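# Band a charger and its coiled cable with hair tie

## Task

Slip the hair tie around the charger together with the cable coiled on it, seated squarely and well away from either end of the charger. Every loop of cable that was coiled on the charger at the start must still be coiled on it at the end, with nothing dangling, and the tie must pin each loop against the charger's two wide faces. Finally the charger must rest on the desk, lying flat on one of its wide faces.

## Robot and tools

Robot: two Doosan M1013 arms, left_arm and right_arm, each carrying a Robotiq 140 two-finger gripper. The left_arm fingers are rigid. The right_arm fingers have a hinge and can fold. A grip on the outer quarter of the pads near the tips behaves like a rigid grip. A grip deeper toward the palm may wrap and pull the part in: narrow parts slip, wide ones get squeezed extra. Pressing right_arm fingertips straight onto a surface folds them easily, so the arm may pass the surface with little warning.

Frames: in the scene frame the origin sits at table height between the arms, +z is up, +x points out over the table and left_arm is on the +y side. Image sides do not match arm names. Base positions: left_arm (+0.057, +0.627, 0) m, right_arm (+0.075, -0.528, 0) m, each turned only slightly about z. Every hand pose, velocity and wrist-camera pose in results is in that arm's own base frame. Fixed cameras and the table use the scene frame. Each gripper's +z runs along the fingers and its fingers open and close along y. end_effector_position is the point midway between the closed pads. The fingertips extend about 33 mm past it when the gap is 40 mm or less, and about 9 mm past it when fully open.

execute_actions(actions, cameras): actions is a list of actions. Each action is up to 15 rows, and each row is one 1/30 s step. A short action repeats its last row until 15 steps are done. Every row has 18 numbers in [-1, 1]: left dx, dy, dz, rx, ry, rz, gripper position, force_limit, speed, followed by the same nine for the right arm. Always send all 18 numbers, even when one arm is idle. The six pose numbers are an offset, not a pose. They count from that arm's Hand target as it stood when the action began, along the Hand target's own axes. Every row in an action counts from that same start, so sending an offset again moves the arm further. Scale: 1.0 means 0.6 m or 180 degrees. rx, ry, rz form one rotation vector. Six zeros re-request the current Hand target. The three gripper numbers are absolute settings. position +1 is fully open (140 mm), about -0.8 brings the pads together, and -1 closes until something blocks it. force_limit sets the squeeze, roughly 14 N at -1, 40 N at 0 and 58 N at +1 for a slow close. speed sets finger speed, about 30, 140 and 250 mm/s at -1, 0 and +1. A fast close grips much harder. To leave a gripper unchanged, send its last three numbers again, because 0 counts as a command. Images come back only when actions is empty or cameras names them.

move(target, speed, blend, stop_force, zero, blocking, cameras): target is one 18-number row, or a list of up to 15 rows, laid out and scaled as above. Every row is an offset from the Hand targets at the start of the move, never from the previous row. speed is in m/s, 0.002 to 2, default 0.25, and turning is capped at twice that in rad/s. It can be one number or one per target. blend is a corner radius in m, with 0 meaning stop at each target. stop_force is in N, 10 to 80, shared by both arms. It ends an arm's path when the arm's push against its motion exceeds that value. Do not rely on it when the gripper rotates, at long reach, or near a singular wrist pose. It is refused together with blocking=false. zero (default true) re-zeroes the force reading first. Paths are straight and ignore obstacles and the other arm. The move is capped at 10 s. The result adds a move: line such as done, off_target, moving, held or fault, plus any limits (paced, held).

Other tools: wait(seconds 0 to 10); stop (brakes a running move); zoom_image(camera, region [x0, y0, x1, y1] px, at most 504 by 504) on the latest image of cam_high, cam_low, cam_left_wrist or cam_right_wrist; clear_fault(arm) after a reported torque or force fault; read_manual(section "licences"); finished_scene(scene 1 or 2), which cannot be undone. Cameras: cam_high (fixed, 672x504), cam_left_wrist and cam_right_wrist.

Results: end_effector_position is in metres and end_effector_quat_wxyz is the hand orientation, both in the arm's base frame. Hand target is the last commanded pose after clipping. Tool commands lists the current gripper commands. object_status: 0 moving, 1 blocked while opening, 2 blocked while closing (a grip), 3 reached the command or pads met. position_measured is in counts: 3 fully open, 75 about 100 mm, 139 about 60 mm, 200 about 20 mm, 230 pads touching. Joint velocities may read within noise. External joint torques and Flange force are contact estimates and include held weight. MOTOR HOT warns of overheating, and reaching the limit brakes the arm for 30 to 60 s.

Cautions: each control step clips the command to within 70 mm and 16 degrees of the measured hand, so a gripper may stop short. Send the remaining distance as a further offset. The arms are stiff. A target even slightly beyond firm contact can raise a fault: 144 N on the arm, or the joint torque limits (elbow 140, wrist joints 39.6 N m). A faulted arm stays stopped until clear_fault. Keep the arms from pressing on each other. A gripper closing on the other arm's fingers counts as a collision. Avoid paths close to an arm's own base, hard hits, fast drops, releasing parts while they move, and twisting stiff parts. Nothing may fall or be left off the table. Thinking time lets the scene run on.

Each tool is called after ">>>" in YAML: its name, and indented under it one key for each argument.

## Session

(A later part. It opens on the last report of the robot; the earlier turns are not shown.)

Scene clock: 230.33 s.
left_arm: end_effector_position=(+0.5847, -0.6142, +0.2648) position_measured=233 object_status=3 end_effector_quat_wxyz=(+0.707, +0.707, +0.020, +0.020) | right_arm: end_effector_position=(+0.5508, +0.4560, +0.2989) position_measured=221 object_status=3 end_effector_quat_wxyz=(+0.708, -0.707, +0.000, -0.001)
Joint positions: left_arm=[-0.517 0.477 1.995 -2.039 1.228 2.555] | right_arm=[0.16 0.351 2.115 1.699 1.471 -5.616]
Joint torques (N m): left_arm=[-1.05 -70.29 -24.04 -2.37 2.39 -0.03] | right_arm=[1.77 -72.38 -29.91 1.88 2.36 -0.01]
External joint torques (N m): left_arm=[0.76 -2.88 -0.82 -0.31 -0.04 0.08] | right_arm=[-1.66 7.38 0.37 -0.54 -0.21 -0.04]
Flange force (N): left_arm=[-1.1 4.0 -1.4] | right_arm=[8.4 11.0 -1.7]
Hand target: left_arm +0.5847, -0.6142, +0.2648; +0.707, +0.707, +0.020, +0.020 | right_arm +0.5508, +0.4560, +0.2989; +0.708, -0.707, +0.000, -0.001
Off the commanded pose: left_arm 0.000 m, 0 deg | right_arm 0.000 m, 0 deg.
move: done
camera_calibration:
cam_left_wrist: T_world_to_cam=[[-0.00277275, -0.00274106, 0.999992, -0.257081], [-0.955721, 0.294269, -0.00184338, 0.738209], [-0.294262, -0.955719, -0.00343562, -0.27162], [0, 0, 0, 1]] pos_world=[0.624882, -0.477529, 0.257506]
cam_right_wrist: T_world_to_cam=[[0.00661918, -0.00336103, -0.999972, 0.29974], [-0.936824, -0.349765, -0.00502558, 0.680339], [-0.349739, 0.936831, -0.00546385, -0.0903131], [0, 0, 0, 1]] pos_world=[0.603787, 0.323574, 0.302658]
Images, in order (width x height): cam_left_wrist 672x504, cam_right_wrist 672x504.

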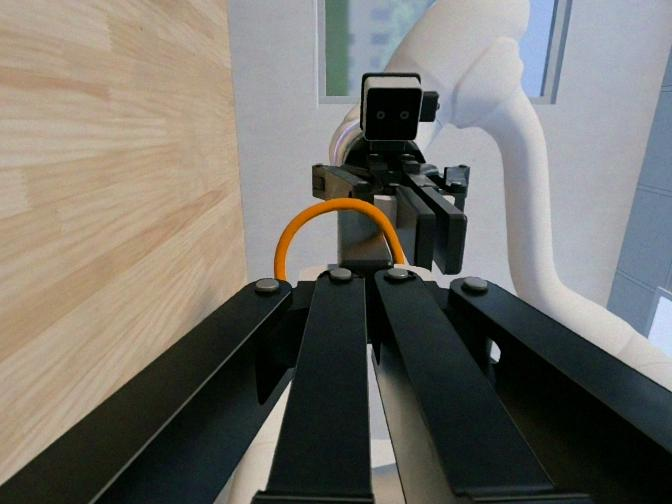

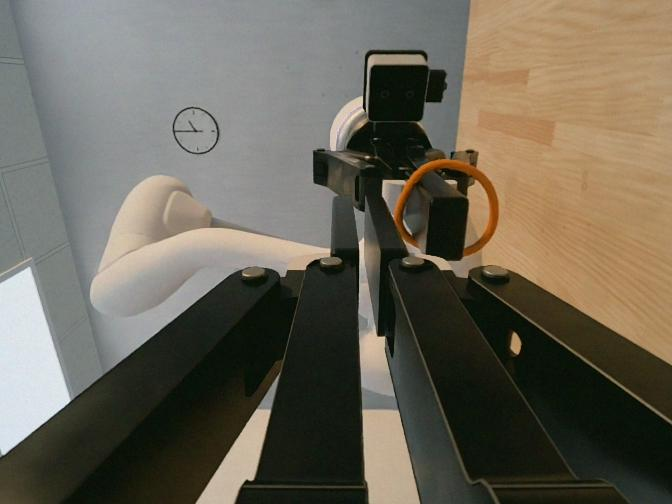

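>>> move:
  target:
    - [0,0,0,0,0,0,-1,0,-1,0,0,-0.15,0,0,0,-0.73,-0.1,-1]
    - [0,0,0,0,0,0,-0.15,0,-1,0,0,-0.15,0,0,0,-0.73,-0.1,-1]
  speed: 0.1
  cameras: ["cam_left_wrist","cam_right_wrist"]

>>> zoom_image:
  camera: "cam_left_wrist"
  region: [200, 100, 520, 340]

>>> zoom_image:
  camera: "cam_right_wrist"
  region: [280, 80, 520, 260]

Scene clock: 240.77 s.
left_arm: end_effector_position=(+0.5847, -0.6142, +0.2648) position_measured=148 object_status=0 end_effector_quat_wxyz=(+0.707, +0.707, +0.020, +0.020) | right_arm: end_effector_position=(+0.5506, +0.3660, +0.2987) position_measured=221 object_status=3 end_effector_quat_wxyz=(+0.708, -0.707, +0.000, -0.001)
Joint positions: left_arm=[-0.517 0.477 1.995 -2.039 1.228 2.555] | right_arm=[-0.002 0.336 2.14 1.572 1.572 -5.619]
Joint torques (N m): left_arm=[-0.98 -70.16 -24.08 -2.38 2.38 0] | right_arm=[1.72 -69.28 -29.13 2.25 2.3 -0.05]
External joint torques (N m): left_arm=[1.04 -2.71 -0.71 -0.27 -0.05 0.05] | right_arm=[-1.79 7.08 0.38 -0.58 -0.15 0.01]
Flange force (N): left_arm=[-0.8 3.8 -1.8] | right_arm=[7.7 10.8 -3.4]
Hand target: left_arm +0.5847, -0.6142, +0.2648; +0.707, +0.707, +0.020, +0.020 | right_arm +0.5506, +0.3660, +0.2987; +0.708, -0.707, +0.000, -0.001
Off the commanded pose: left_arm 0.000 m, 0 deg | right_arm 0.000 m, 0 deg.
move: done
camera_calibration:
cam_left_wrist: T_world_to_cam=[[-0.00277275, -0.00274106, 0.999992, -0.257081], [-0.955721, 0.294269, -0.00184338, 0.738209], [-0.294262, -0.955719, -0.00343562, -0.27162], [0, 0, 0, 1]] pos_world=[0.624882, -0.477529, 0.257506]
cam_right_wrist: T_world_to_cam=[[0.00661846, -0.00336165, -0.999972, 0.29934], [-0.936857, -0.349678, -0.00502519, 0.648671], [-0.349651, 0.936864, -0.00546371, -0.0061291], [0, 0, 0, 1]] pos_world=[0.603587, 0.233574, 0.302558]
Images, in order (width x height): cam_left_wrist 672x504, cam_right_wrist 672x504.

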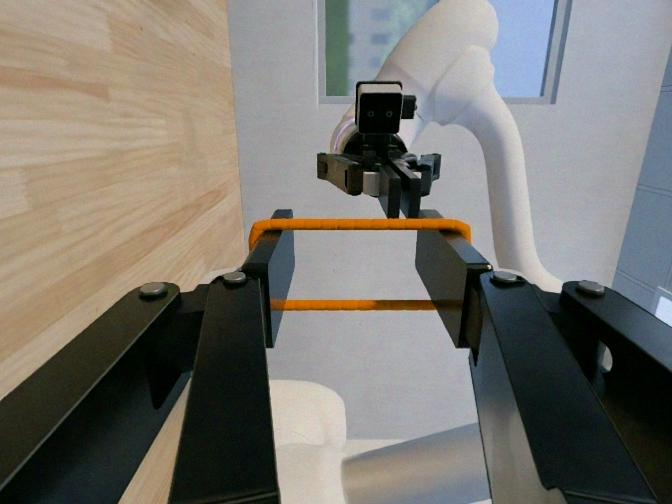

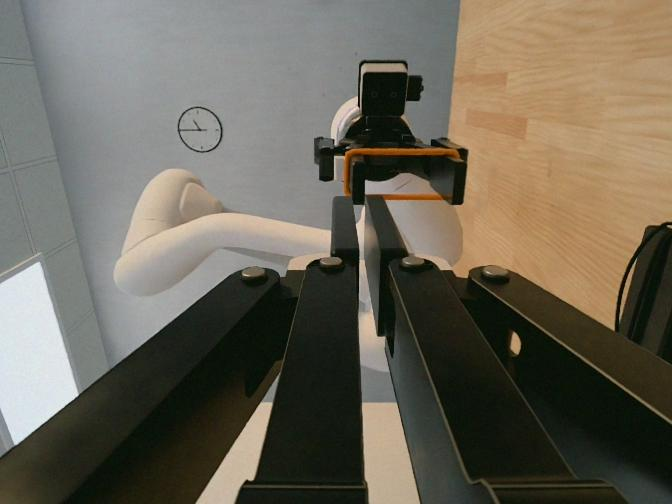

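Scaled by 1.575.

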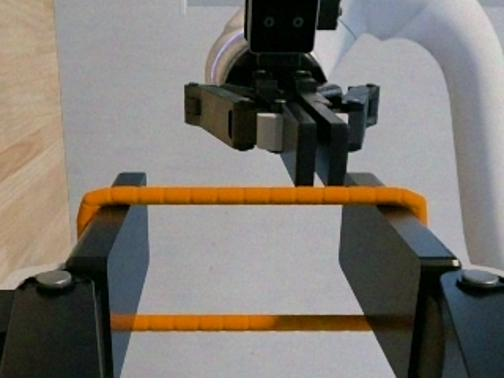

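Scaled by 2.100.

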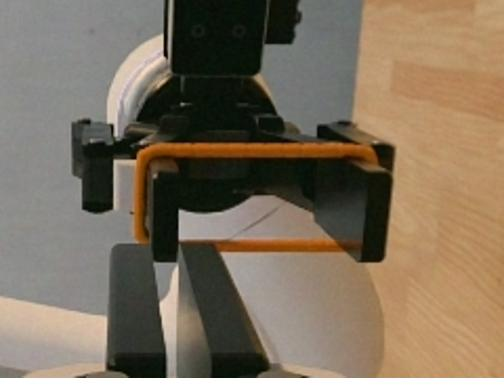

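>>> move:
  target:
    - [0,0,-0.3,0,0,0.5,-0.15,0,-1,0,0,0,0,0,0,0.25,0,0]
    - [0,0,-0.3,0,0,0.5,-0.15,0,-1,-0.298,0.2645,0.335,-0.5,0,0,0.25,0,0]
  speed: 0.3
  cameras: ["all"]

>>> zoom_image:
  camera: "cam_right_wrist"
  region: [220, 60, 500, 270]

Scene clock: 274.93 s.
left_arm: end_effector_position=(+0.5747, -0.4345, +0.2648) position_measured=148 object_status=3 end_effector_quat_wxyz=(+0.486, +0.514, -0.486, +0.514) | right_arm: end_effector_position=(+0.3725, +0.5677, +0.1401) position_measured=98 object_status=3 end_effector_quat_wxyz=(-0.001, +1.000, -0.001, +0.001)
Joint positions: left_arm=[-0.243 0.404 2.127 -1.818 1.401 4.123] | right_arm=[0.939 0.308 1.768 0 1.063 -3.771]
Joint torques (N m): left_arm=[-0.87 -60.43 -20.95 -1.88 2.38 -0.09] | right_arm=[1.77 -75.23 -36.45 4.15 0.15 0.08]
External joint torques (N m): left_arm=[0.93 -2.79 -0.84 -0.27 -0.05 0.09] | right_arm=[-1.63 7.62 0.11 -0.45 -0.18 -0.08]
Flange force (N): left_arm=[4.4 1.1 -1.5] | right_arm=[7.9 -7.4 6.5]
Hand target: left_arm +0.5747, -0.4345, +0.2648; +0.486, +0.514, -0.486, +0.514 | right_arm +0.3725, +0.5677, +0.1401; -0.001, +1.000, -0.001, +0.001
Off the commanded pose: left_arm 0.000 m, 0 deg | right_arm 0.000 m, 0 deg.
move: done
camera_calibration:
cam_left_wrist: T_world_to_cam=[[-0.998294, -0.058317, -0.00297842, 0.556958], [-0.0174639, 0.346847, -0.937759, 0.407204], [0.0557204, -0.936107, -0.347274, -0.204311], [0, 0, 0, 1]] pos_world=[0.574503, -0.300015, 0.312567]
cam_right_wrist: T_world_to_cam=[[0.00294586, -0.99999, 0.00325338, 0.569204], [-0.936564, -0.00161872, 0.350493, 0.304074], [-0.350484, -0.0040795, -0.93656, 0.406756], [0, 0, 0, 1]] pos_world=[0.42567, 0.571351, 0.272524]

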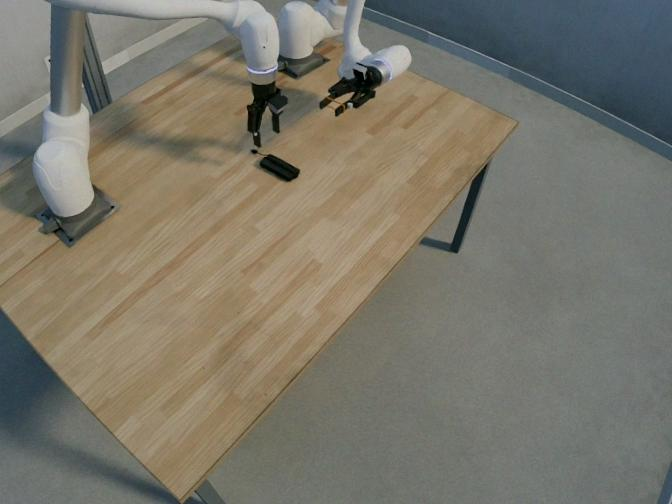

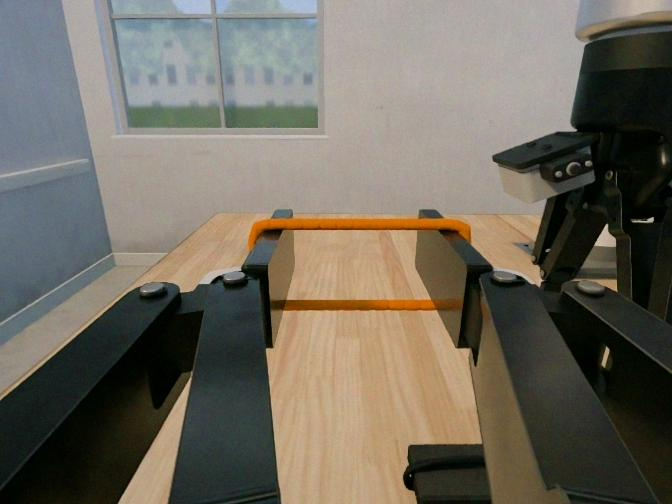

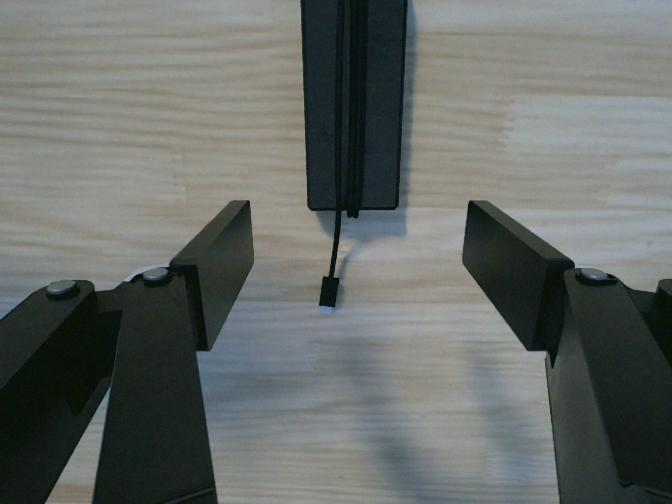

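Scaled by 1.800.

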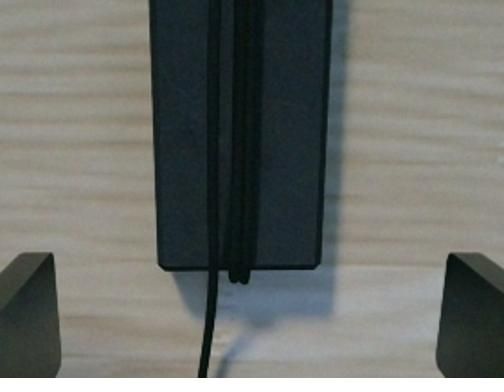

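>>> move:
  target:
    - [0,0,0,0,0,0,-0.15,0,-1,0.0075,0.002,0.13,0,0,0,0.25,0,0]
    - [0,0,0,0,0,0,-0.15,0,-1,0.0075,0.002,0.1735,0,0,0,0.25,0,0]
    - [0,0,0,0,0,0,-0.15,0,-1,0.0075,0.002,0.1735,0,0,0,-1,0.2,-1]
    - [0,0,0,0,0,0,-0.15,0,-1,0.0075,0.002,-0.16,0,0,0,-1,0.2,-1]
  speed: [0.1,0.03,0.03,0.07]
  cameras: ["all"]

>>> zoom_image:
  camera: "cam_high"
  region: [220, 80, 340, 190]

Scene clock: 295.03 s.
left_arm: end_effector_position=(+0.5747, -0.4345, +0.2648) position_measured=148 object_status=3 end_effector_quat_wxyz=(+0.486, +0.514, -0.486, +0.514) | right_arm: end_effector_position=(+0.3768, +0.5663, +0.2361) position_measured=147 object_status=2 end_effector_quat_wxyz=(-0.001, +1.000, -0.001, +0.001)
Joint positions: left_arm=[-0.243 0.404 2.127 -1.818 1.401 4.123] | right_arm=[0.933 0.246 1.662 0 1.231 -3.777]
Joint torques (N m): left_arm=[-1.05 -60.17 -20.97 -1.93 2.41 -0.09] | right_arm=[1.54 -74.5 -41.1 4.27 0.09 -0.01]
External joint torques (N m): left_arm=[1.16 -2.97 -0.81 -0.22 -0.07 0.09] | right_arm=[-1.58 10.65 2.08 -0.3 -0.13 0.01]
Flange force (N): left_arm=[4.7 1.2 -2.0] | right_arm=[8.6 -8.7 8.5]
Hand target: left_arm +0.5747, -0.4345, +0.2648; +0.486, +0.514, -0.486, +0.514 | right_arm +0.3768, +0.5663, +0.2361; -0.001, +1.000, -0.001, +0.001
Off the commanded pose: left_arm 0.000 m, 0 deg | right_arm 0.000 m, 0 deg.
move: done
camera_calibration:
cam_left_wrist: T_world_to_cam=[[-0.998294, -0.058317, -0.00297842, 0.556958], [-0.0174639, 0.346847, -0.937759, 0.407204], [0.0557204, -0.936107, -0.347274, -0.204311], [0, 0, 0, 1]] pos_world=[0.574503, -0.300015, 0.312567]
cam_right_wrist: T_world_to_cam=[[0.00298134, -0.99999, 0.00334688, 0.56743], [-0.936564, -0.00161918, 0.350493, 0.274452], [-0.350484, -0.0041795, -0.936559, 0.498224], [0, 0, 0, 1]] pos_world=[0.42997, 0.569951, 0.368524]

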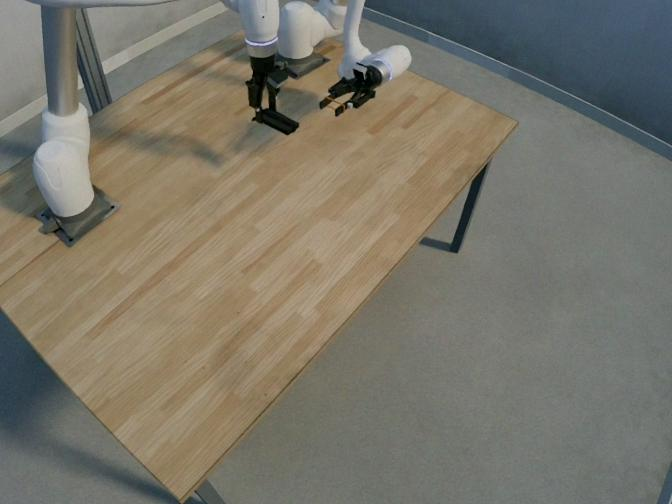

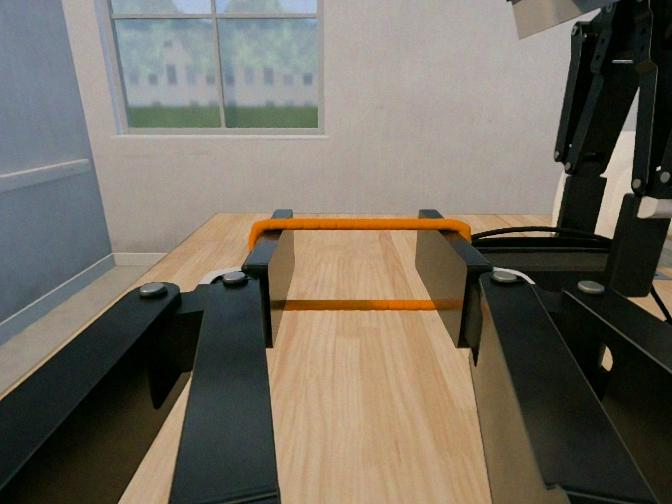

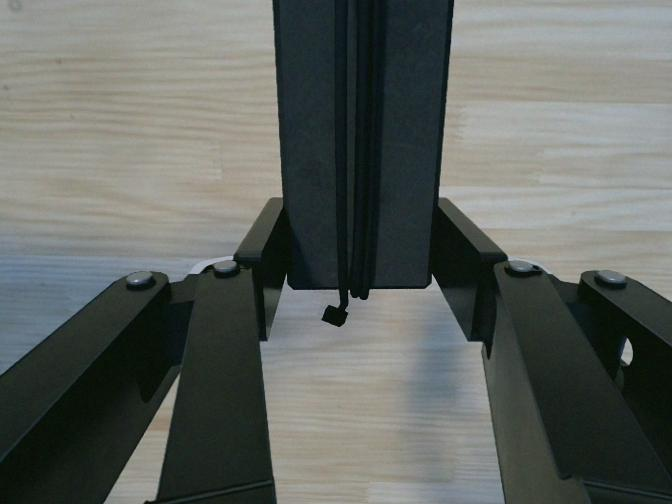

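Scaled by 4.200.

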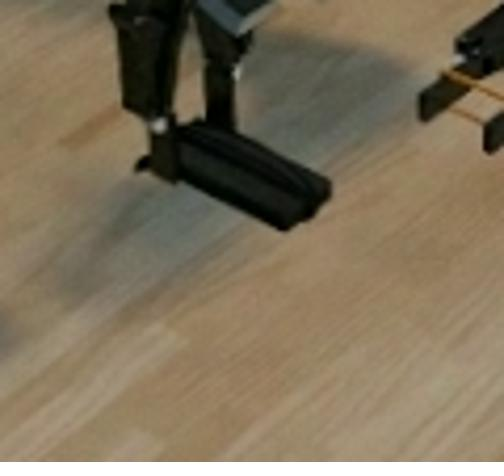

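>>> move:
  target:
    - [0,0,0,0,0,0,-0.15,0,-1,0.2053,0.3605,-0.077,0,0,-0.5,-1,0.2,-1]
    - [-0.0147,0.083,0.188,0,0,0,-0.15,0,-1,0.2053,0.3605,-0.077,0,0,-0.5,-1,0.2,-1]
  speed: 0.2
  cameras: ["all"]

>>> zoom_image:
  camera: "cam_left_wrist"
  region: [200, 140, 520, 360]

Scene clock: 313.23 s.
left_arm: end_effector_position=(+0.5313, -0.5499, +0.2560) position_measured=148 object_status=3 end_effector_quat_wxyz=(+0.486, +0.514, -0.486, +0.514) | right_arm: end_effector_position=(+0.4995, +0.3497, +0.2821) position_measured=147 object_status=2 end_effector_quat_wxyz=(+0.000, +0.708, +0.706, +0.001)
Joint positions: left_arm=[-0.464 0.409 2.146 -2.015 1.292 4.189] | right_arm=[0.554 0.114 1.735 0.001 1.29 -5.727]
Joint torques (N m): left_arm=[-0.78 -60.72 -20.81 -2.12 2.5 -0.1] | right_arm=[1.89 -60.52 -41.95 4.73 0.09 0.05]
External joint torques (N m): left_arm=[0.95 -2.75 -0.85 -0.27 -0.07 0.1] | right_arm=[-1.93 8.85 2.07 -0.6 -0.13 -0.05]
Flange force (N): left_arm=[4.4 0.7 -1.6] | right_arm=[3.1 10.1 7.0]
Hand target: left_arm +0.5313, -0.5499, +0.2560; +0.486, +0.514, -0.486, +0.514 | right_arm +0.4995, +0.3497, +0.2821; +0.000, +0.708, +0.706, +0.001
Off the commanded pose: left_arm 0.000 m, 0 deg | right_arm 0.000 m, 0 deg.
move: done
camera_calibration:
cam_left_wrist: T_world_to_cam=[[-0.998288, -0.0584107, -0.00301254, 0.506844], [-0.0174643, 0.346846, -0.93776, 0.438126], [0.0558201, -0.936102, -0.347272, -0.313062], [0, 0, 0, 1]] pos_world=[0.531103, -0.415415, 0.303667]
cam_right_wrist: T_world_to_cam=[[0.999975, 0.00298051, 0.0064492, -0.499312], [0.000532574, -0.93664, 0.350292, 0.231777], [0.00708463, -0.35028, -0.936618, 0.525837], [0, 0, 0, 1]] pos_world=[0.495451, 0.40277, 0.414539]

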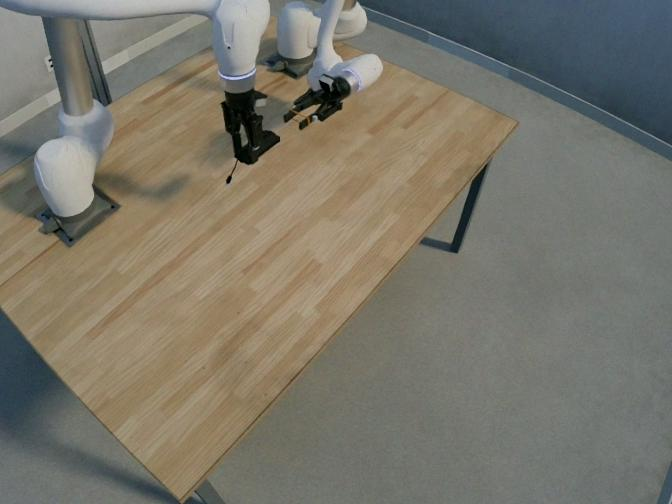

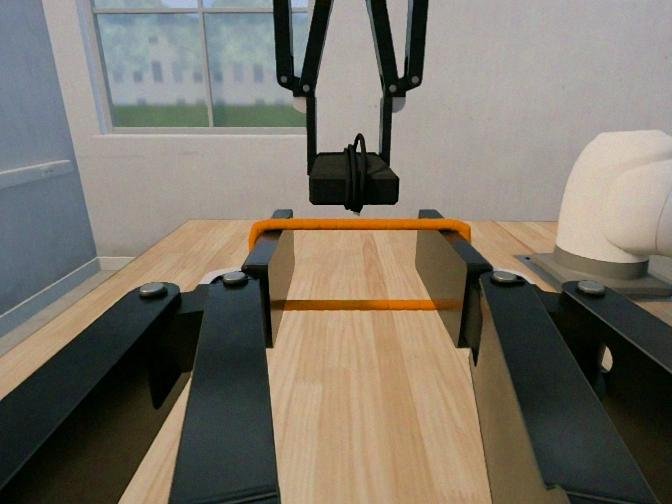

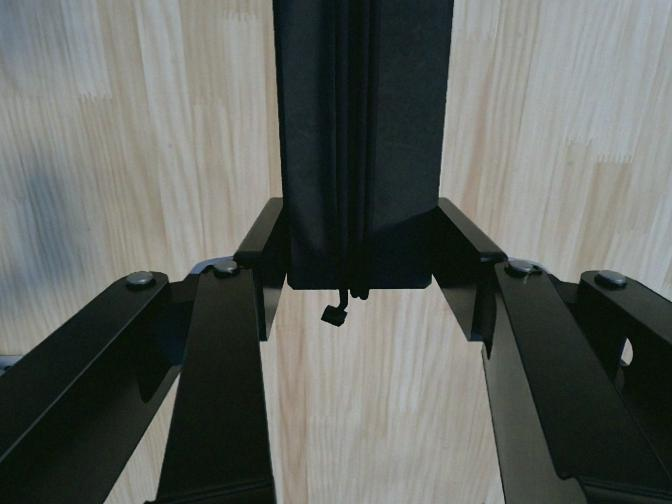

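Scaled by 1.575.

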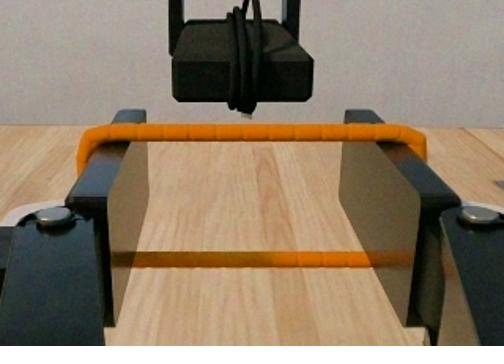

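>>> zoom_image:
  camera: "cam_left_wrist"
  region: [290, 110, 430, 230]

>>> zoom_image:
  camera: "cam_high"
  region: [215, 110, 325, 190]

Scaled by 3.600.

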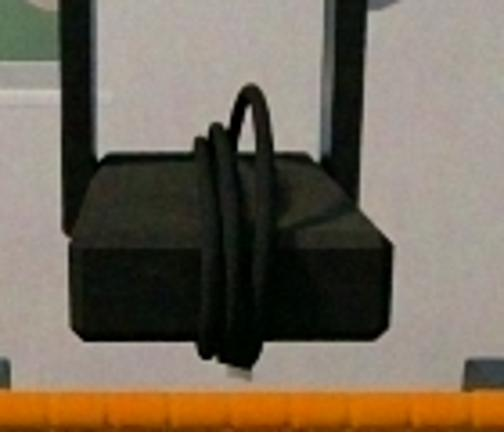

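Scaled by 4.582.

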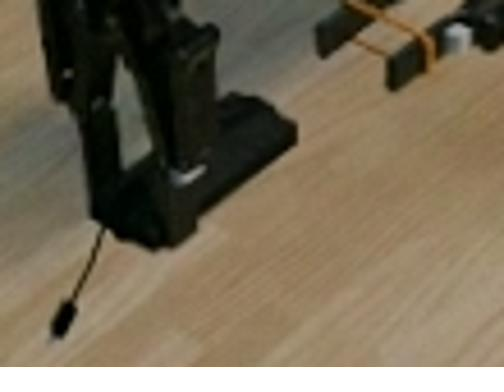

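>>> move:
  target:
    - [0,0,0,0,0,0,0.04,0,-1,0,0,0,0,0,0,-1,0.2,-1]
    - [0,0,0.142,0,0,0,0.04,0,-1,0,0,0,0,0,0,-1,0.2,-1]
  speed: 0.08
  cameras: ["all"]

>>> zoom_image:
  camera: "cam_left_wrist"
  region: [200, 140, 520, 360]

>>> zoom_image:
  camera: "cam_high"
  region: [215, 90, 345, 190]

Scene clock: 345.77 s.
left_arm: end_effector_position=(+0.5360, -0.6349, +0.2560) position_measured=124 object_status=3 end_effector_quat_wxyz=(+0.486, +0.514, -0.486, +0.514) | right_arm: end_effector_position=(+0.4995, +0.3497, +0.2821) position_measured=147 object_status=2 end_effector_quat_wxyz=(+0.000, +0.708, +0.706, +0.001)
Joint positions: left_arm=[-0.587 0.454 2.063 -2.117 1.213 4.19] | right_arm=[0.554 0.114 1.735 0.001 1.29 -5.727]
Joint torques (N m): left_arm=[-1.35 -66.73 -22.47 -2.34 2.5 -0.1] | right_arm=[1.26 -60.34 -41.96 4.7 0.03 -0.01]
External joint torques (N m): left_arm=[1.42 -2.94 -1.01 -0.29 -0.08 0.1] | right_arm=[-1.11 9.15 2.28 -0.59 -0.07 0.01]
Flange force (N): left_arm=[4.4 0.0 -2.2] | right_arm=[4.4 9.4 7.3]
Hand target: left_arm +0.5360, -0.6350, +0.2560; +0.486, +0.514, -0.486, +0.514 | right_arm +0.4995, +0.3497, +0.2821; +0.000, +0.708, +0.706, +0.001
Off the commanded pose: left_arm 0.000 m, 0 deg | right_arm 0.000 m, 0 deg.
move: done
camera_calibration:
cam_left_wrist: T_world_to_cam=[[-0.998291, -0.0583425, -0.00320021, 0.50666], [-0.017265, 0.346856, -0.937759, 0.467623], [0.0558213, -0.936102, -0.347271, -0.392988], [0, 0, 0, 1]] pos_world=[0.535804, -0.500515, 0.303666]
cam_right_wrist: T_world_to_cam=[[0.999975, 0.00298051, 0.0064492, -0.499312], [0.000532574, -0.93664, 0.350292, 0.231777], [0.00708463, -0.35028, -0.936618, 0.525837], [0, 0, 0, 1]] pos_world=[0.495451, 0.40277, 0.414539]

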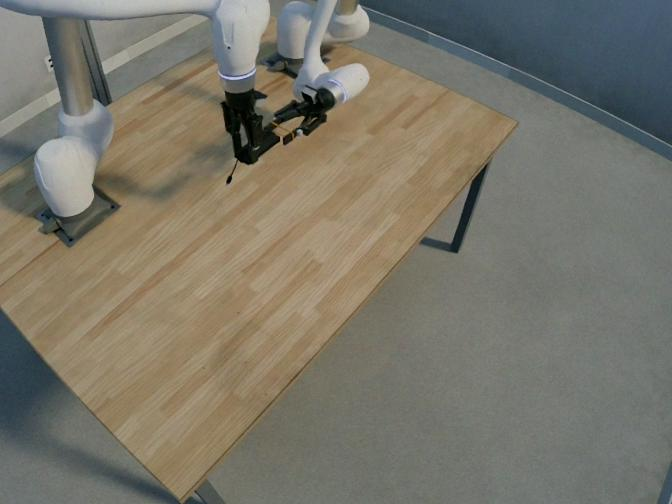

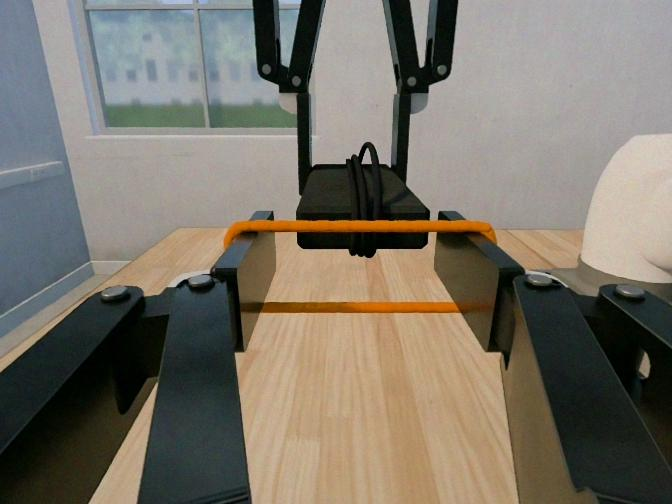

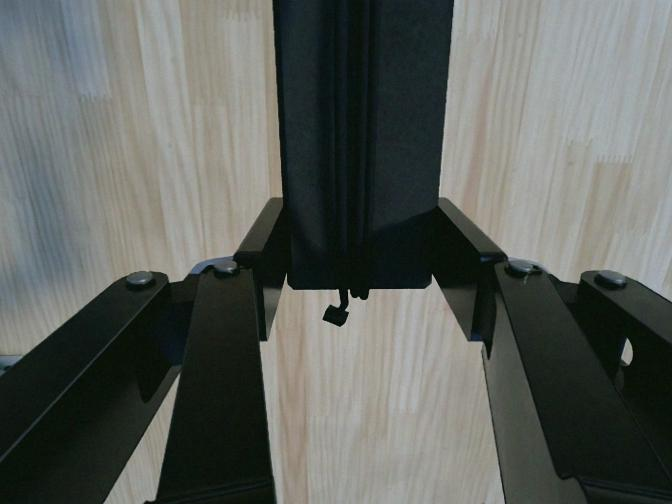

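Scaled by 1.575.

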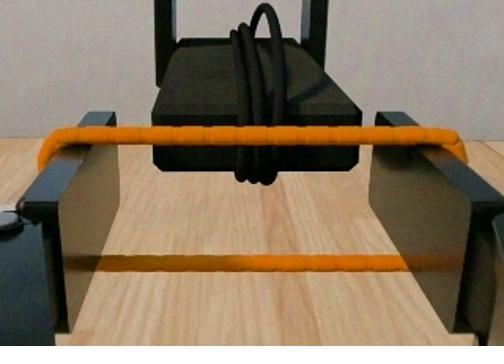

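Scaled by 3.877.

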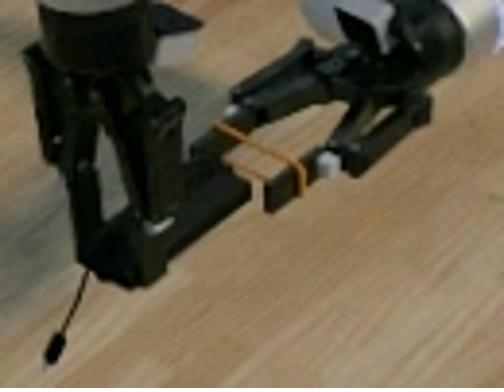

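>>> move:
  target:
    - [0.0092,0.006,0,0,0,0,0.04,0,-1,0,0,0,0,0,0,-1,0.2,-1]
    - [0.0092,0.006,0.025,0,0,0,0.04,0,-1,0,0,0,0,0,0,-1,0.2,-1]
  speed: 0.03
  stop_force: 10
  cameras: ["cam_left_wrist","cam_high"]

>>> zoom_image:
  camera: "cam_left_wrist"
  region: [200, 140, 520, 360]

Scene clock: 368.23 s.
left_arm: end_effector_position=(+0.5333, -0.6501, +0.2615) position_measured=124 object_status=3 end_effector_quat_wxyz=(+0.486, +0.514, -0.486, +0.514) | right_arm: end_effector_position=(+0.4995, +0.3497, +0.2821) position_measured=147 object_status=2 end_effector_quat_wxyz=(+0.000, +0.708, +0.706, +0.001)
Joint positions: left_arm=[-0.611 0.452 2.051 -2.134 1.193 4.184] | right_arm=[0.554 0.114 1.735 0.001 1.29 -5.727]
Joint torques (N m): left_arm=[-0.81 -67.44 -23.33 -2.38 2.44 -0.14] | right_arm=[1.75 -59.8 -41.81 4.63 0.03 0.02]
External joint torques (N m): left_arm=[0.94 -2.6 -0.82 -0.33 -0.02 0.13] | right_arm=[-1.68 8.22 1.98 -0.51 -0.07 -0.02]
Flange force (N): left_arm=[3.7 0.6 -1.6] | right_arm=[3.0 9.2 6.5]
Hand target: left_arm +0.5333, -0.6501, +0.2615; +0.486, +0.514, -0.486, +0.514 | right_arm +0.4995, +0.3497, +0.2821; +0.000, +0.708, +0.706, +0.001
Off the commanded pose: left_arm 0.000 m, 0 deg | right_arm 0.000 m, 0 deg.
move: done
camera_calibration:
cam_left_wrist: T_world_to_cam=[[-0.998294, -0.058312, -0.00297643, 0.503042], [-0.0174621, 0.346815, -0.937771, 0.478094], [0.0557156, -0.936119, -0.347242, -0.405117], [0, 0, 0, 1]] pos_world=[0.533103, -0.515715, 0.309167]
Images, in order (width x height): cam_high 672x504, cam_left_wrist 672x504.

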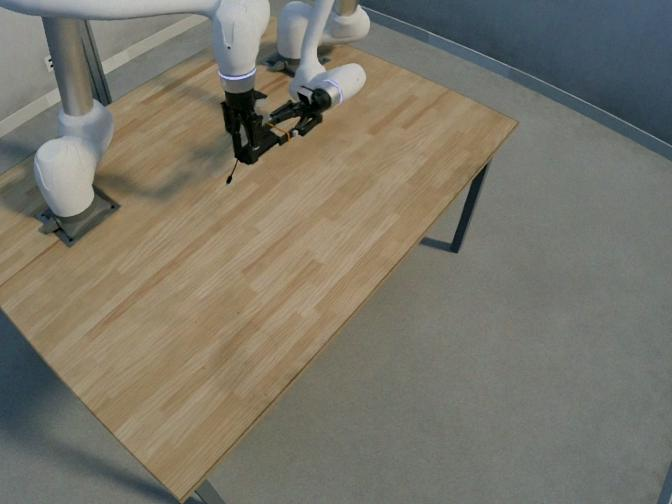

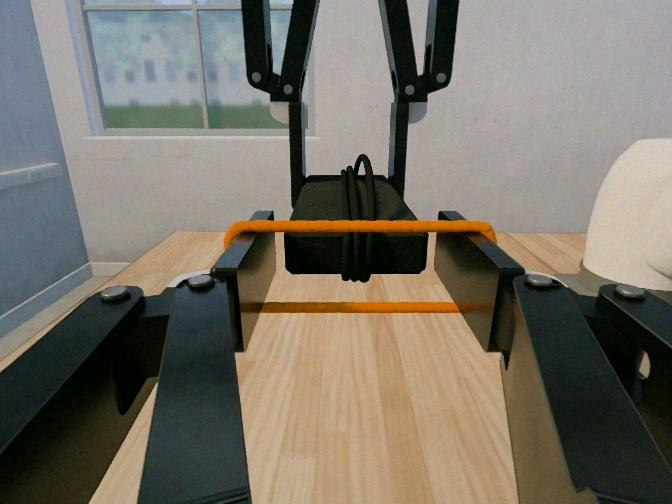

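Scaled by 1.575.

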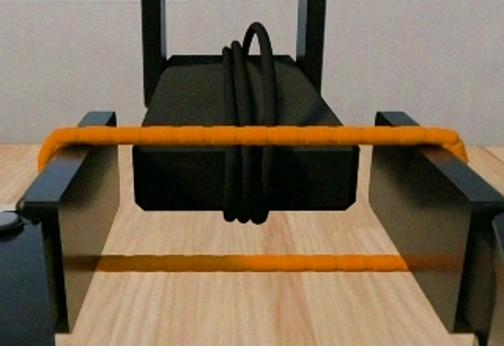

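>>> move:
  target:
    - [0.0025,0,0,0,0,0,0.04,0,-1,0,0,0,0,0,0,-1,0.2,-1]
    - [0.0025,0,0.025,0,0,0,0.04,0,-1,0,0,0,0,0,0,-1,0.2,-1]
  speed: 0.03
  stop_force: 10
  cameras: ["cam_left_wrist","cam_high"]

>>> zoom_image:
  camera: "cam_left_wrist"
  region: [200, 140, 520, 360]

Scene clock: 381.90 s.
left_arm: end_effector_position=(+0.5341, -0.6651, +0.2630) position_measured=124 object_status=3 end_effector_quat_wxyz=(+0.486, +0.514, -0.486, +0.514) | right_arm: end_effector_position=(+0.4995, +0.3497, +0.2821) position_measured=147 object_status=2 end_effector_quat_wxyz=(+0.000, +0.708, +0.706, +0.001)
Joint positions: left_arm=[-0.63 0.459 2.033 -2.148 1.178 4.182] | right_arm=[0.554 0.114 1.735 0.001 1.29 -5.727]
Joint torques (N m): left_arm=[-0.96 -68.47 -23.84 -2.47 2.5 -0.07] | right_arm=[1.79 -60.53 -42.03 4.73 0.14 0.02]
External joint torques (N m): left_arm=[1.07 -2.8 -0.72 -0.28 -0.08 0.07] | right_arm=[-1.63 9.03 2.11 -0.58 -0.19 -0.02]
Flange force (N): left_arm=[4.1 0.6 -1.9] | right_arm=[3.7 9.9 7.3]
Hand target: left_arm +0.5341, -0.6651, +0.2630; +0.486, +0.514, -0.486, +0.514 | right_arm +0.4995, +0.3497, +0.2821; +0.000, +0.708, +0.706, +0.001
Off the commanded pose: left_arm 0.000 m, 0 deg | right_arm 0.000 m, 0 deg.
move: done
camera_calibration:
cam_left_wrist: T_world_to_cam=[[-0.998294, -0.058312, -0.00297643, 0.502976], [-0.0174621, 0.346815, -0.937771, 0.484682], [0.0557156, -0.936119, -0.347242, -0.418589], [0, 0, 0, 1]] pos_world=[0.533903, -0.530615, 0.310667]
Images, in order (width x height): cam_high 672x504, cam_left_wrist 672x504.

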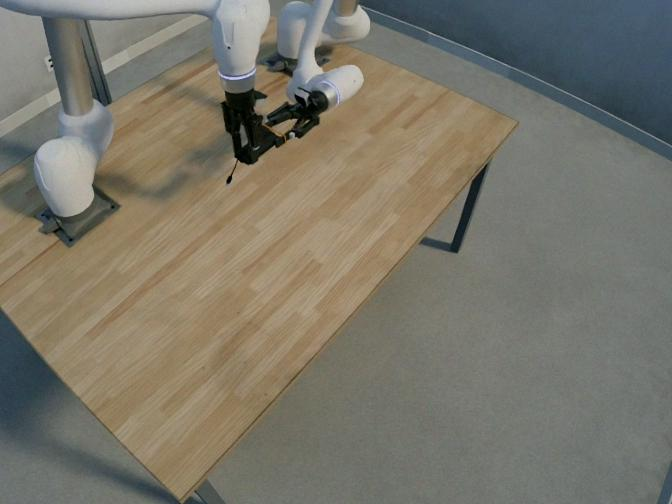

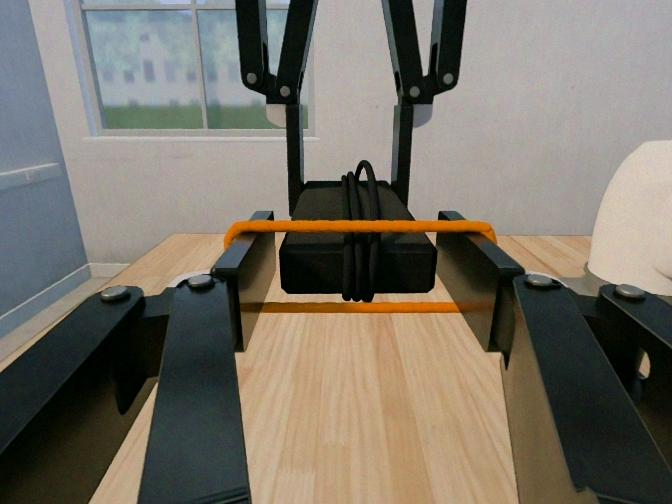

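Scaled by 1.575.

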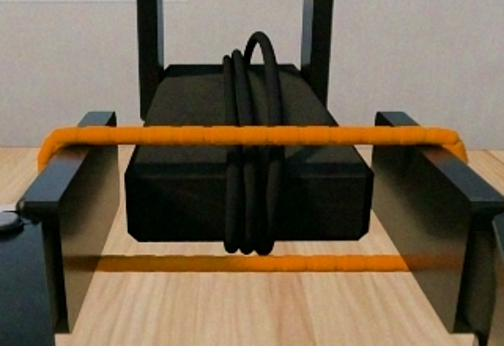

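>>> move:
  target: [0,0,0.04,0,0,0,0.04,0,-1,0,0,0,0,0,0,-1,0.2,-1]
  speed: 0.03
  stop_force: 12
  cameras: ["cam_left_wrist","cam_high"]

>>> zoom_image:
  camera: "cam_left_wrist"
  region: [200, 140, 520, 360]

>>> zoom_image:
  camera: "cam_high"
  region: [215, 90, 345, 190]

Scene clock: 394.20 s.
left_arm: end_effector_position=(+0.5354, -0.6891, +0.2630) position_measured=124 object_status=3 end_effector_quat_wxyz=(+0.486, +0.514, -0.486, +0.514) | right_arm: end_effector_position=(+0.4995, +0.3497, +0.2821) position_measured=147 object_status=2 end_effector_quat_wxyz=(+0.000, +0.708, +0.706, +0.001)
Joint positions: left_arm=[-0.659 0.475 2.004 -2.171 1.156 4.181] | right_arm=[0.554 0.114 1.735 0.001 1.29 -5.727]
Joint torques (N m): left_arm=[-1.5 -70.75 -25.08 -2.69 2.7 -0.1] | right_arm=[2.41 -59.27 -41.81 4.93 -0.1 -0.06]
External joint torques (N m): left_arm=[1.19 -2.41 -0.09 -0.13 -0.28 0.1] | right_arm=[-2.21 7.66 1.87 -0.78 0.05 0.06]
Flange force (N): left_arm=[3.4 1.0 -2.6] | right_arm=[2.0 9.0 5.9]
Hand target: left_arm +0.5354, -0.6891, +0.2630; +0.486, +0.514, -0.486, +0.514 | right_arm +0.4995, +0.3497, +0.2821; +0.000, +0.708, +0.706, +0.001
Off the commanded pose: left_arm 0.000 m, 0 deg | right_arm 0.000 m, 0 deg.
move: done
camera_calibration:
cam_left_wrist: T_world_to_cam=[[-0.998294, -0.058312, -0.00297643, 0.502874], [-0.0174621, 0.346815, -0.937771, 0.493029], [0.0557156, -0.936119, -0.347242, -0.441128], [0, 0, 0, 1]] pos_world=[0.535203, -0.554615, 0.310667]
Images, in order (width x height): cam_high 672x504, cam_left_wrist 672x504.

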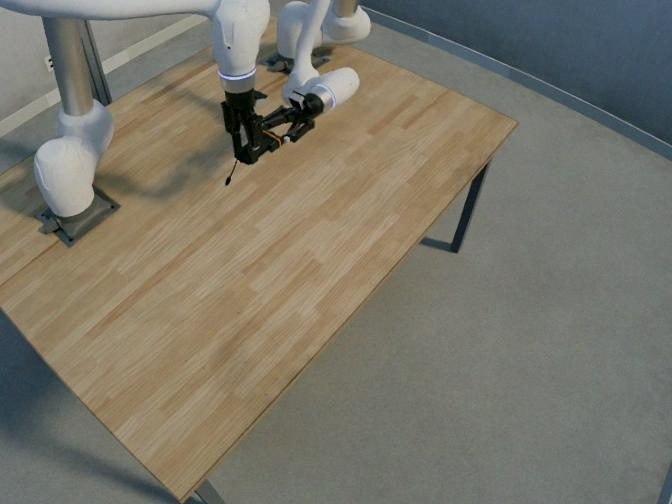

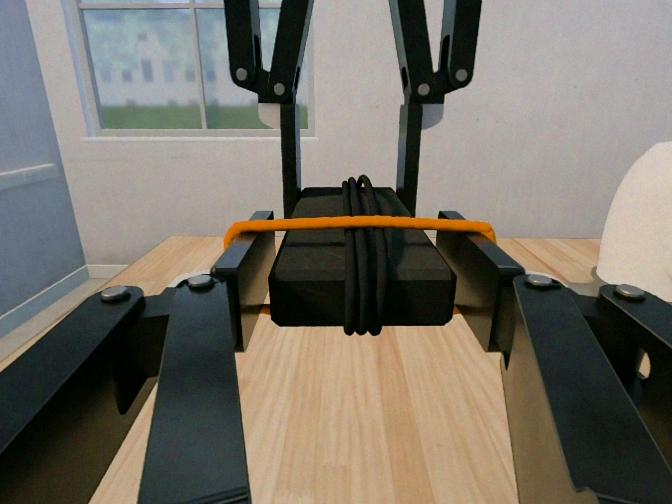

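Scaled by 1.575.

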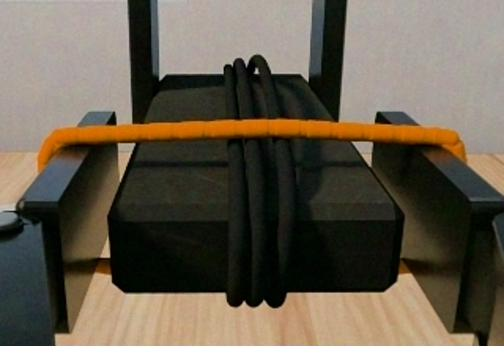

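Scaled by 3.877.

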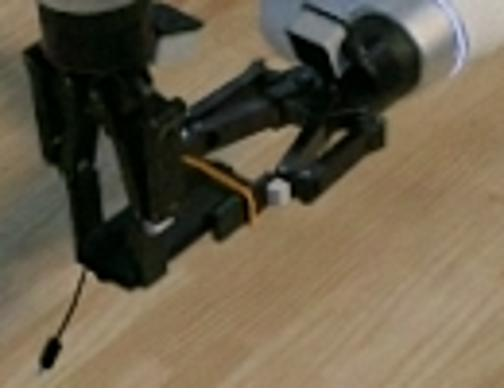

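>>> move:
  target: [0,0,0.037,0,0,0,0.04,0,-1,0,0,0,0,0,0,-1,0.2,-1]
  speed: 0.03
  stop_force: 12
  cameras: ["cam_left_wrist","cam_high","cam_right_wrist"]

>>> zoom_image:
  camera: "cam_left_wrist"
  region: [200, 140, 520, 360]

>>> zoom_image:
  camera: "cam_high"
  region: [215, 90, 345, 190]

Scene clock: 400.73 s.
left_arm: end_effector_position=(+0.5367, -0.7112, +0.2630) position_measured=124 object_status=3 end_effector_quat_wxyz=(+0.486, +0.514, -0.486, +0.514) | right_arm: end_effector_position=(+0.4995, +0.3497, +0.2821) position_measured=147 object_status=2 end_effector_quat_wxyz=(+0.000, +0.708, +0.706, +0.001)
Joint positions: left_arm=[-0.686 0.49 1.977 -2.191 1.135 4.18] | right_arm=[0.554 0.114 1.735 0.001 1.29 -5.727]
Joint torques (N m): left_arm=[-1.17 -72.73 -25.3 -2.68 2.61 -0.08] | right_arm=[1.63 -59.94 -41.72 4.84 0.01 0.02]
External joint torques (N m): left_arm=[1.55 -2.57 -0.46 -0.21 -0.21 0.08] | right_arm=[-1.65 8.63 1.94 -0.72 -0.04 -0.02]
Flange force (N): left_arm=[3.6 0.2 -2.6] | right_arm=[3.5 9.7 6.6]
Hand target: left_arm +0.5367, -0.7112, +0.2630; +0.486, +0.514, -0.486, +0.514 | right_arm +0.4995, +0.3497, +0.2821; +0.000, +0.708, +0.706, +0.001
Off the commanded pose: left_arm 0.000 m, 0 deg | right_arm 0.000 m, 0 deg.
move: done
camera_calibration:
cam_left_wrist: T_world_to_cam=[[-0.998294, -0.058312, -0.00297643, 0.502878], [-0.0174621, 0.346815, -0.937771, 0.500751], [0.0557156, -0.936119, -0.347242, -0.461983], [0, 0, 0, 1]] pos_world=[0.536503, -0.576815, 0.310667]
cam_right_wrist: T_world_to_cam=[[0.999975, 0.00298051, 0.0064492, -0.499312], [0.000532574, -0.93664, 0.350292, 0.231777], [0.00708463, -0.35028, -0.936618, 0.525837], [0, 0, 0, 1]] pos_world=[0.495451, 0.40277, 0.414539]

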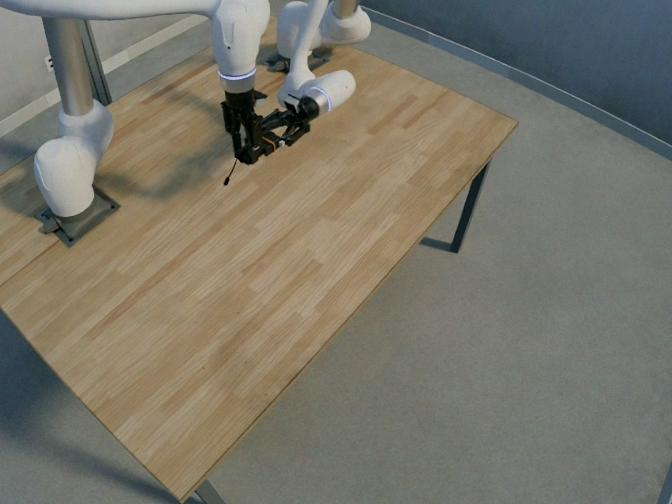

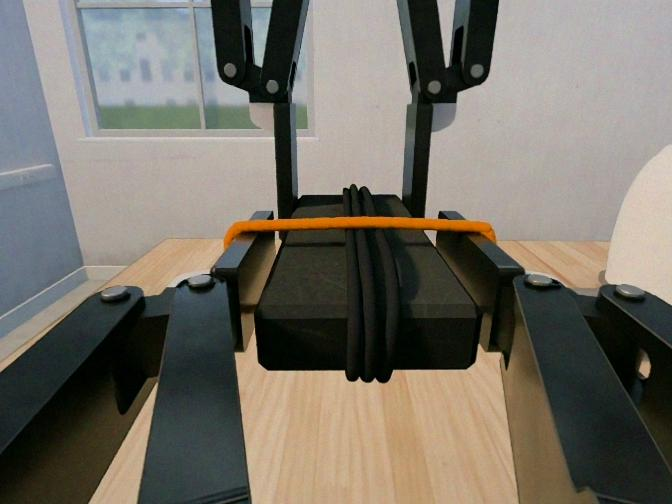

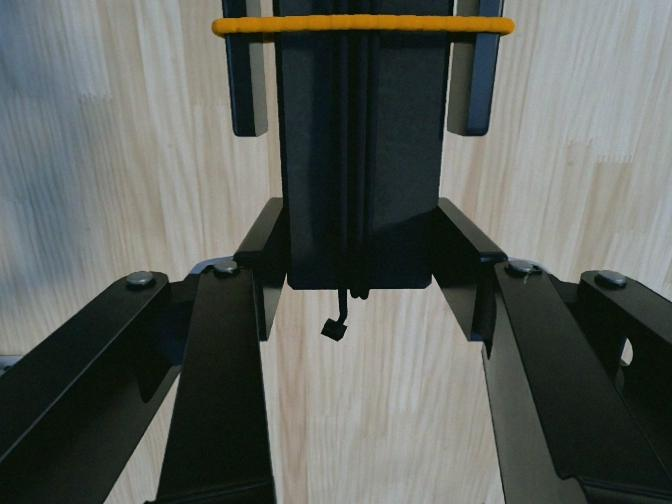

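Scaled by 1.575.

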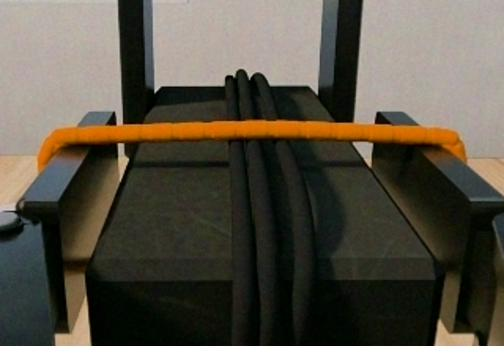

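Scaled by 3.877.

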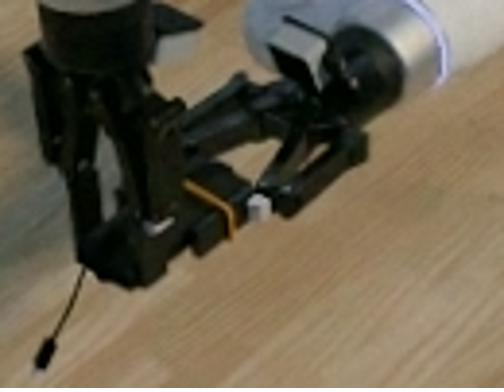

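>>> move:
  target: [0,0,0.026,0,0,0,0.04,0,-1,0,0,0,0,0,0,-1,0.2,-1]
  speed: 0.03
  stop_force: 12
  cameras: ["cam_left_wrist","cam_right_wrist"]

Scene clock: 445.67 s.
left_arm: end_effector_position=(+0.5376, -0.7268, +0.2630) position_measured=124 object_status=3 end_effector_quat_wxyz=(+0.486, +0.514, -0.486, +0.514) | right_arm: end_effector_position=(+0.4995, +0.3497, +0.2821) position_measured=147 object_status=2 end_effector_quat_wxyz=(+0.000, +0.708, +0.706, +0.001)
Joint positions: left_arm=[-0.703 0.501 1.956 -2.205 1.121 4.179] | right_arm=[0.554 0.114 1.735 0.001 1.29 -5.727]
Joint torques (N m): left_arm=[-1.3 -74.1 -25.61 -2.67 2.61 -0.11] | right_arm=[2.02 -60.25 -41.86 4.79 0.05 -0.05]
External joint torques (N m): left_arm=[1.62 -2.58 -0.62 -0.26 -0.2 0.11] | right_arm=[-2.09 9.23 2.14 -0.68 -0.09 0.05]
Flange force (N): left_arm=[3.6 0.0 -2.4] | right_arm=[3.3 10.5 7.2]
Hand target: left_arm +0.5376, -0.7268, +0.2630; +0.486, +0.514, -0.486, +0.514 | right_arm +0.4995, +0.3497, +0.2821; +0.000, +0.708, +0.706, +0.001
Off the commanded pose: left_arm 0.000 m, 0 deg | right_arm 0.000 m, 0 deg.
move: done
camera_calibration:
cam_left_wrist: T_world_to_cam=[[-0.998294, -0.058317, -0.00297842, 0.502864], [-0.0174639, 0.346847, -0.937759, 0.506193], [0.0557204, -0.936107, -0.347274, -0.476622], [0, 0, 0, 1]] pos_world=[0.537403, -0.592415, 0.310667]
cam_right_wrist: T_world_to_cam=[[0.999975, 0.00298051, 0.0064492, -0.499312], [0.000532574, -0.93664, 0.350292, 0.231777], [0.00708463, -0.35028, -0.936618, 0.525837], [0, 0, 0, 1]] pos_world=[0.495451, 0.40277, 0.414539]
Images, in order (width x height): cam_left_wrist 672x504, cam_right_wrist 672x504.

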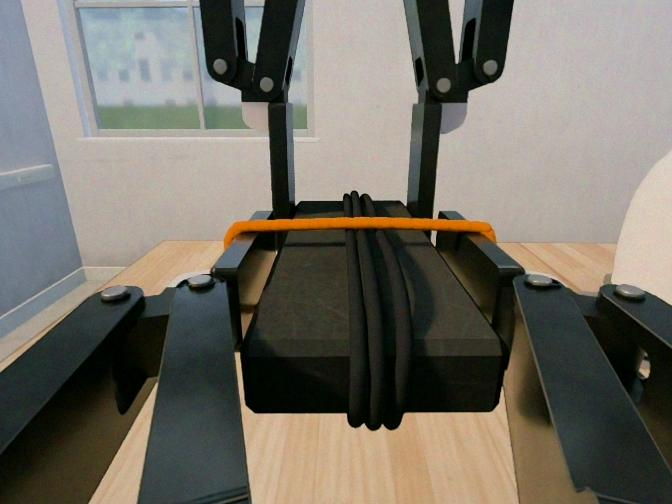

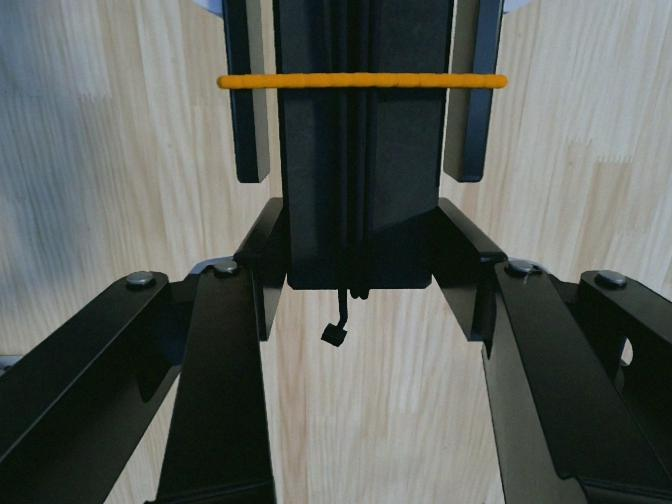

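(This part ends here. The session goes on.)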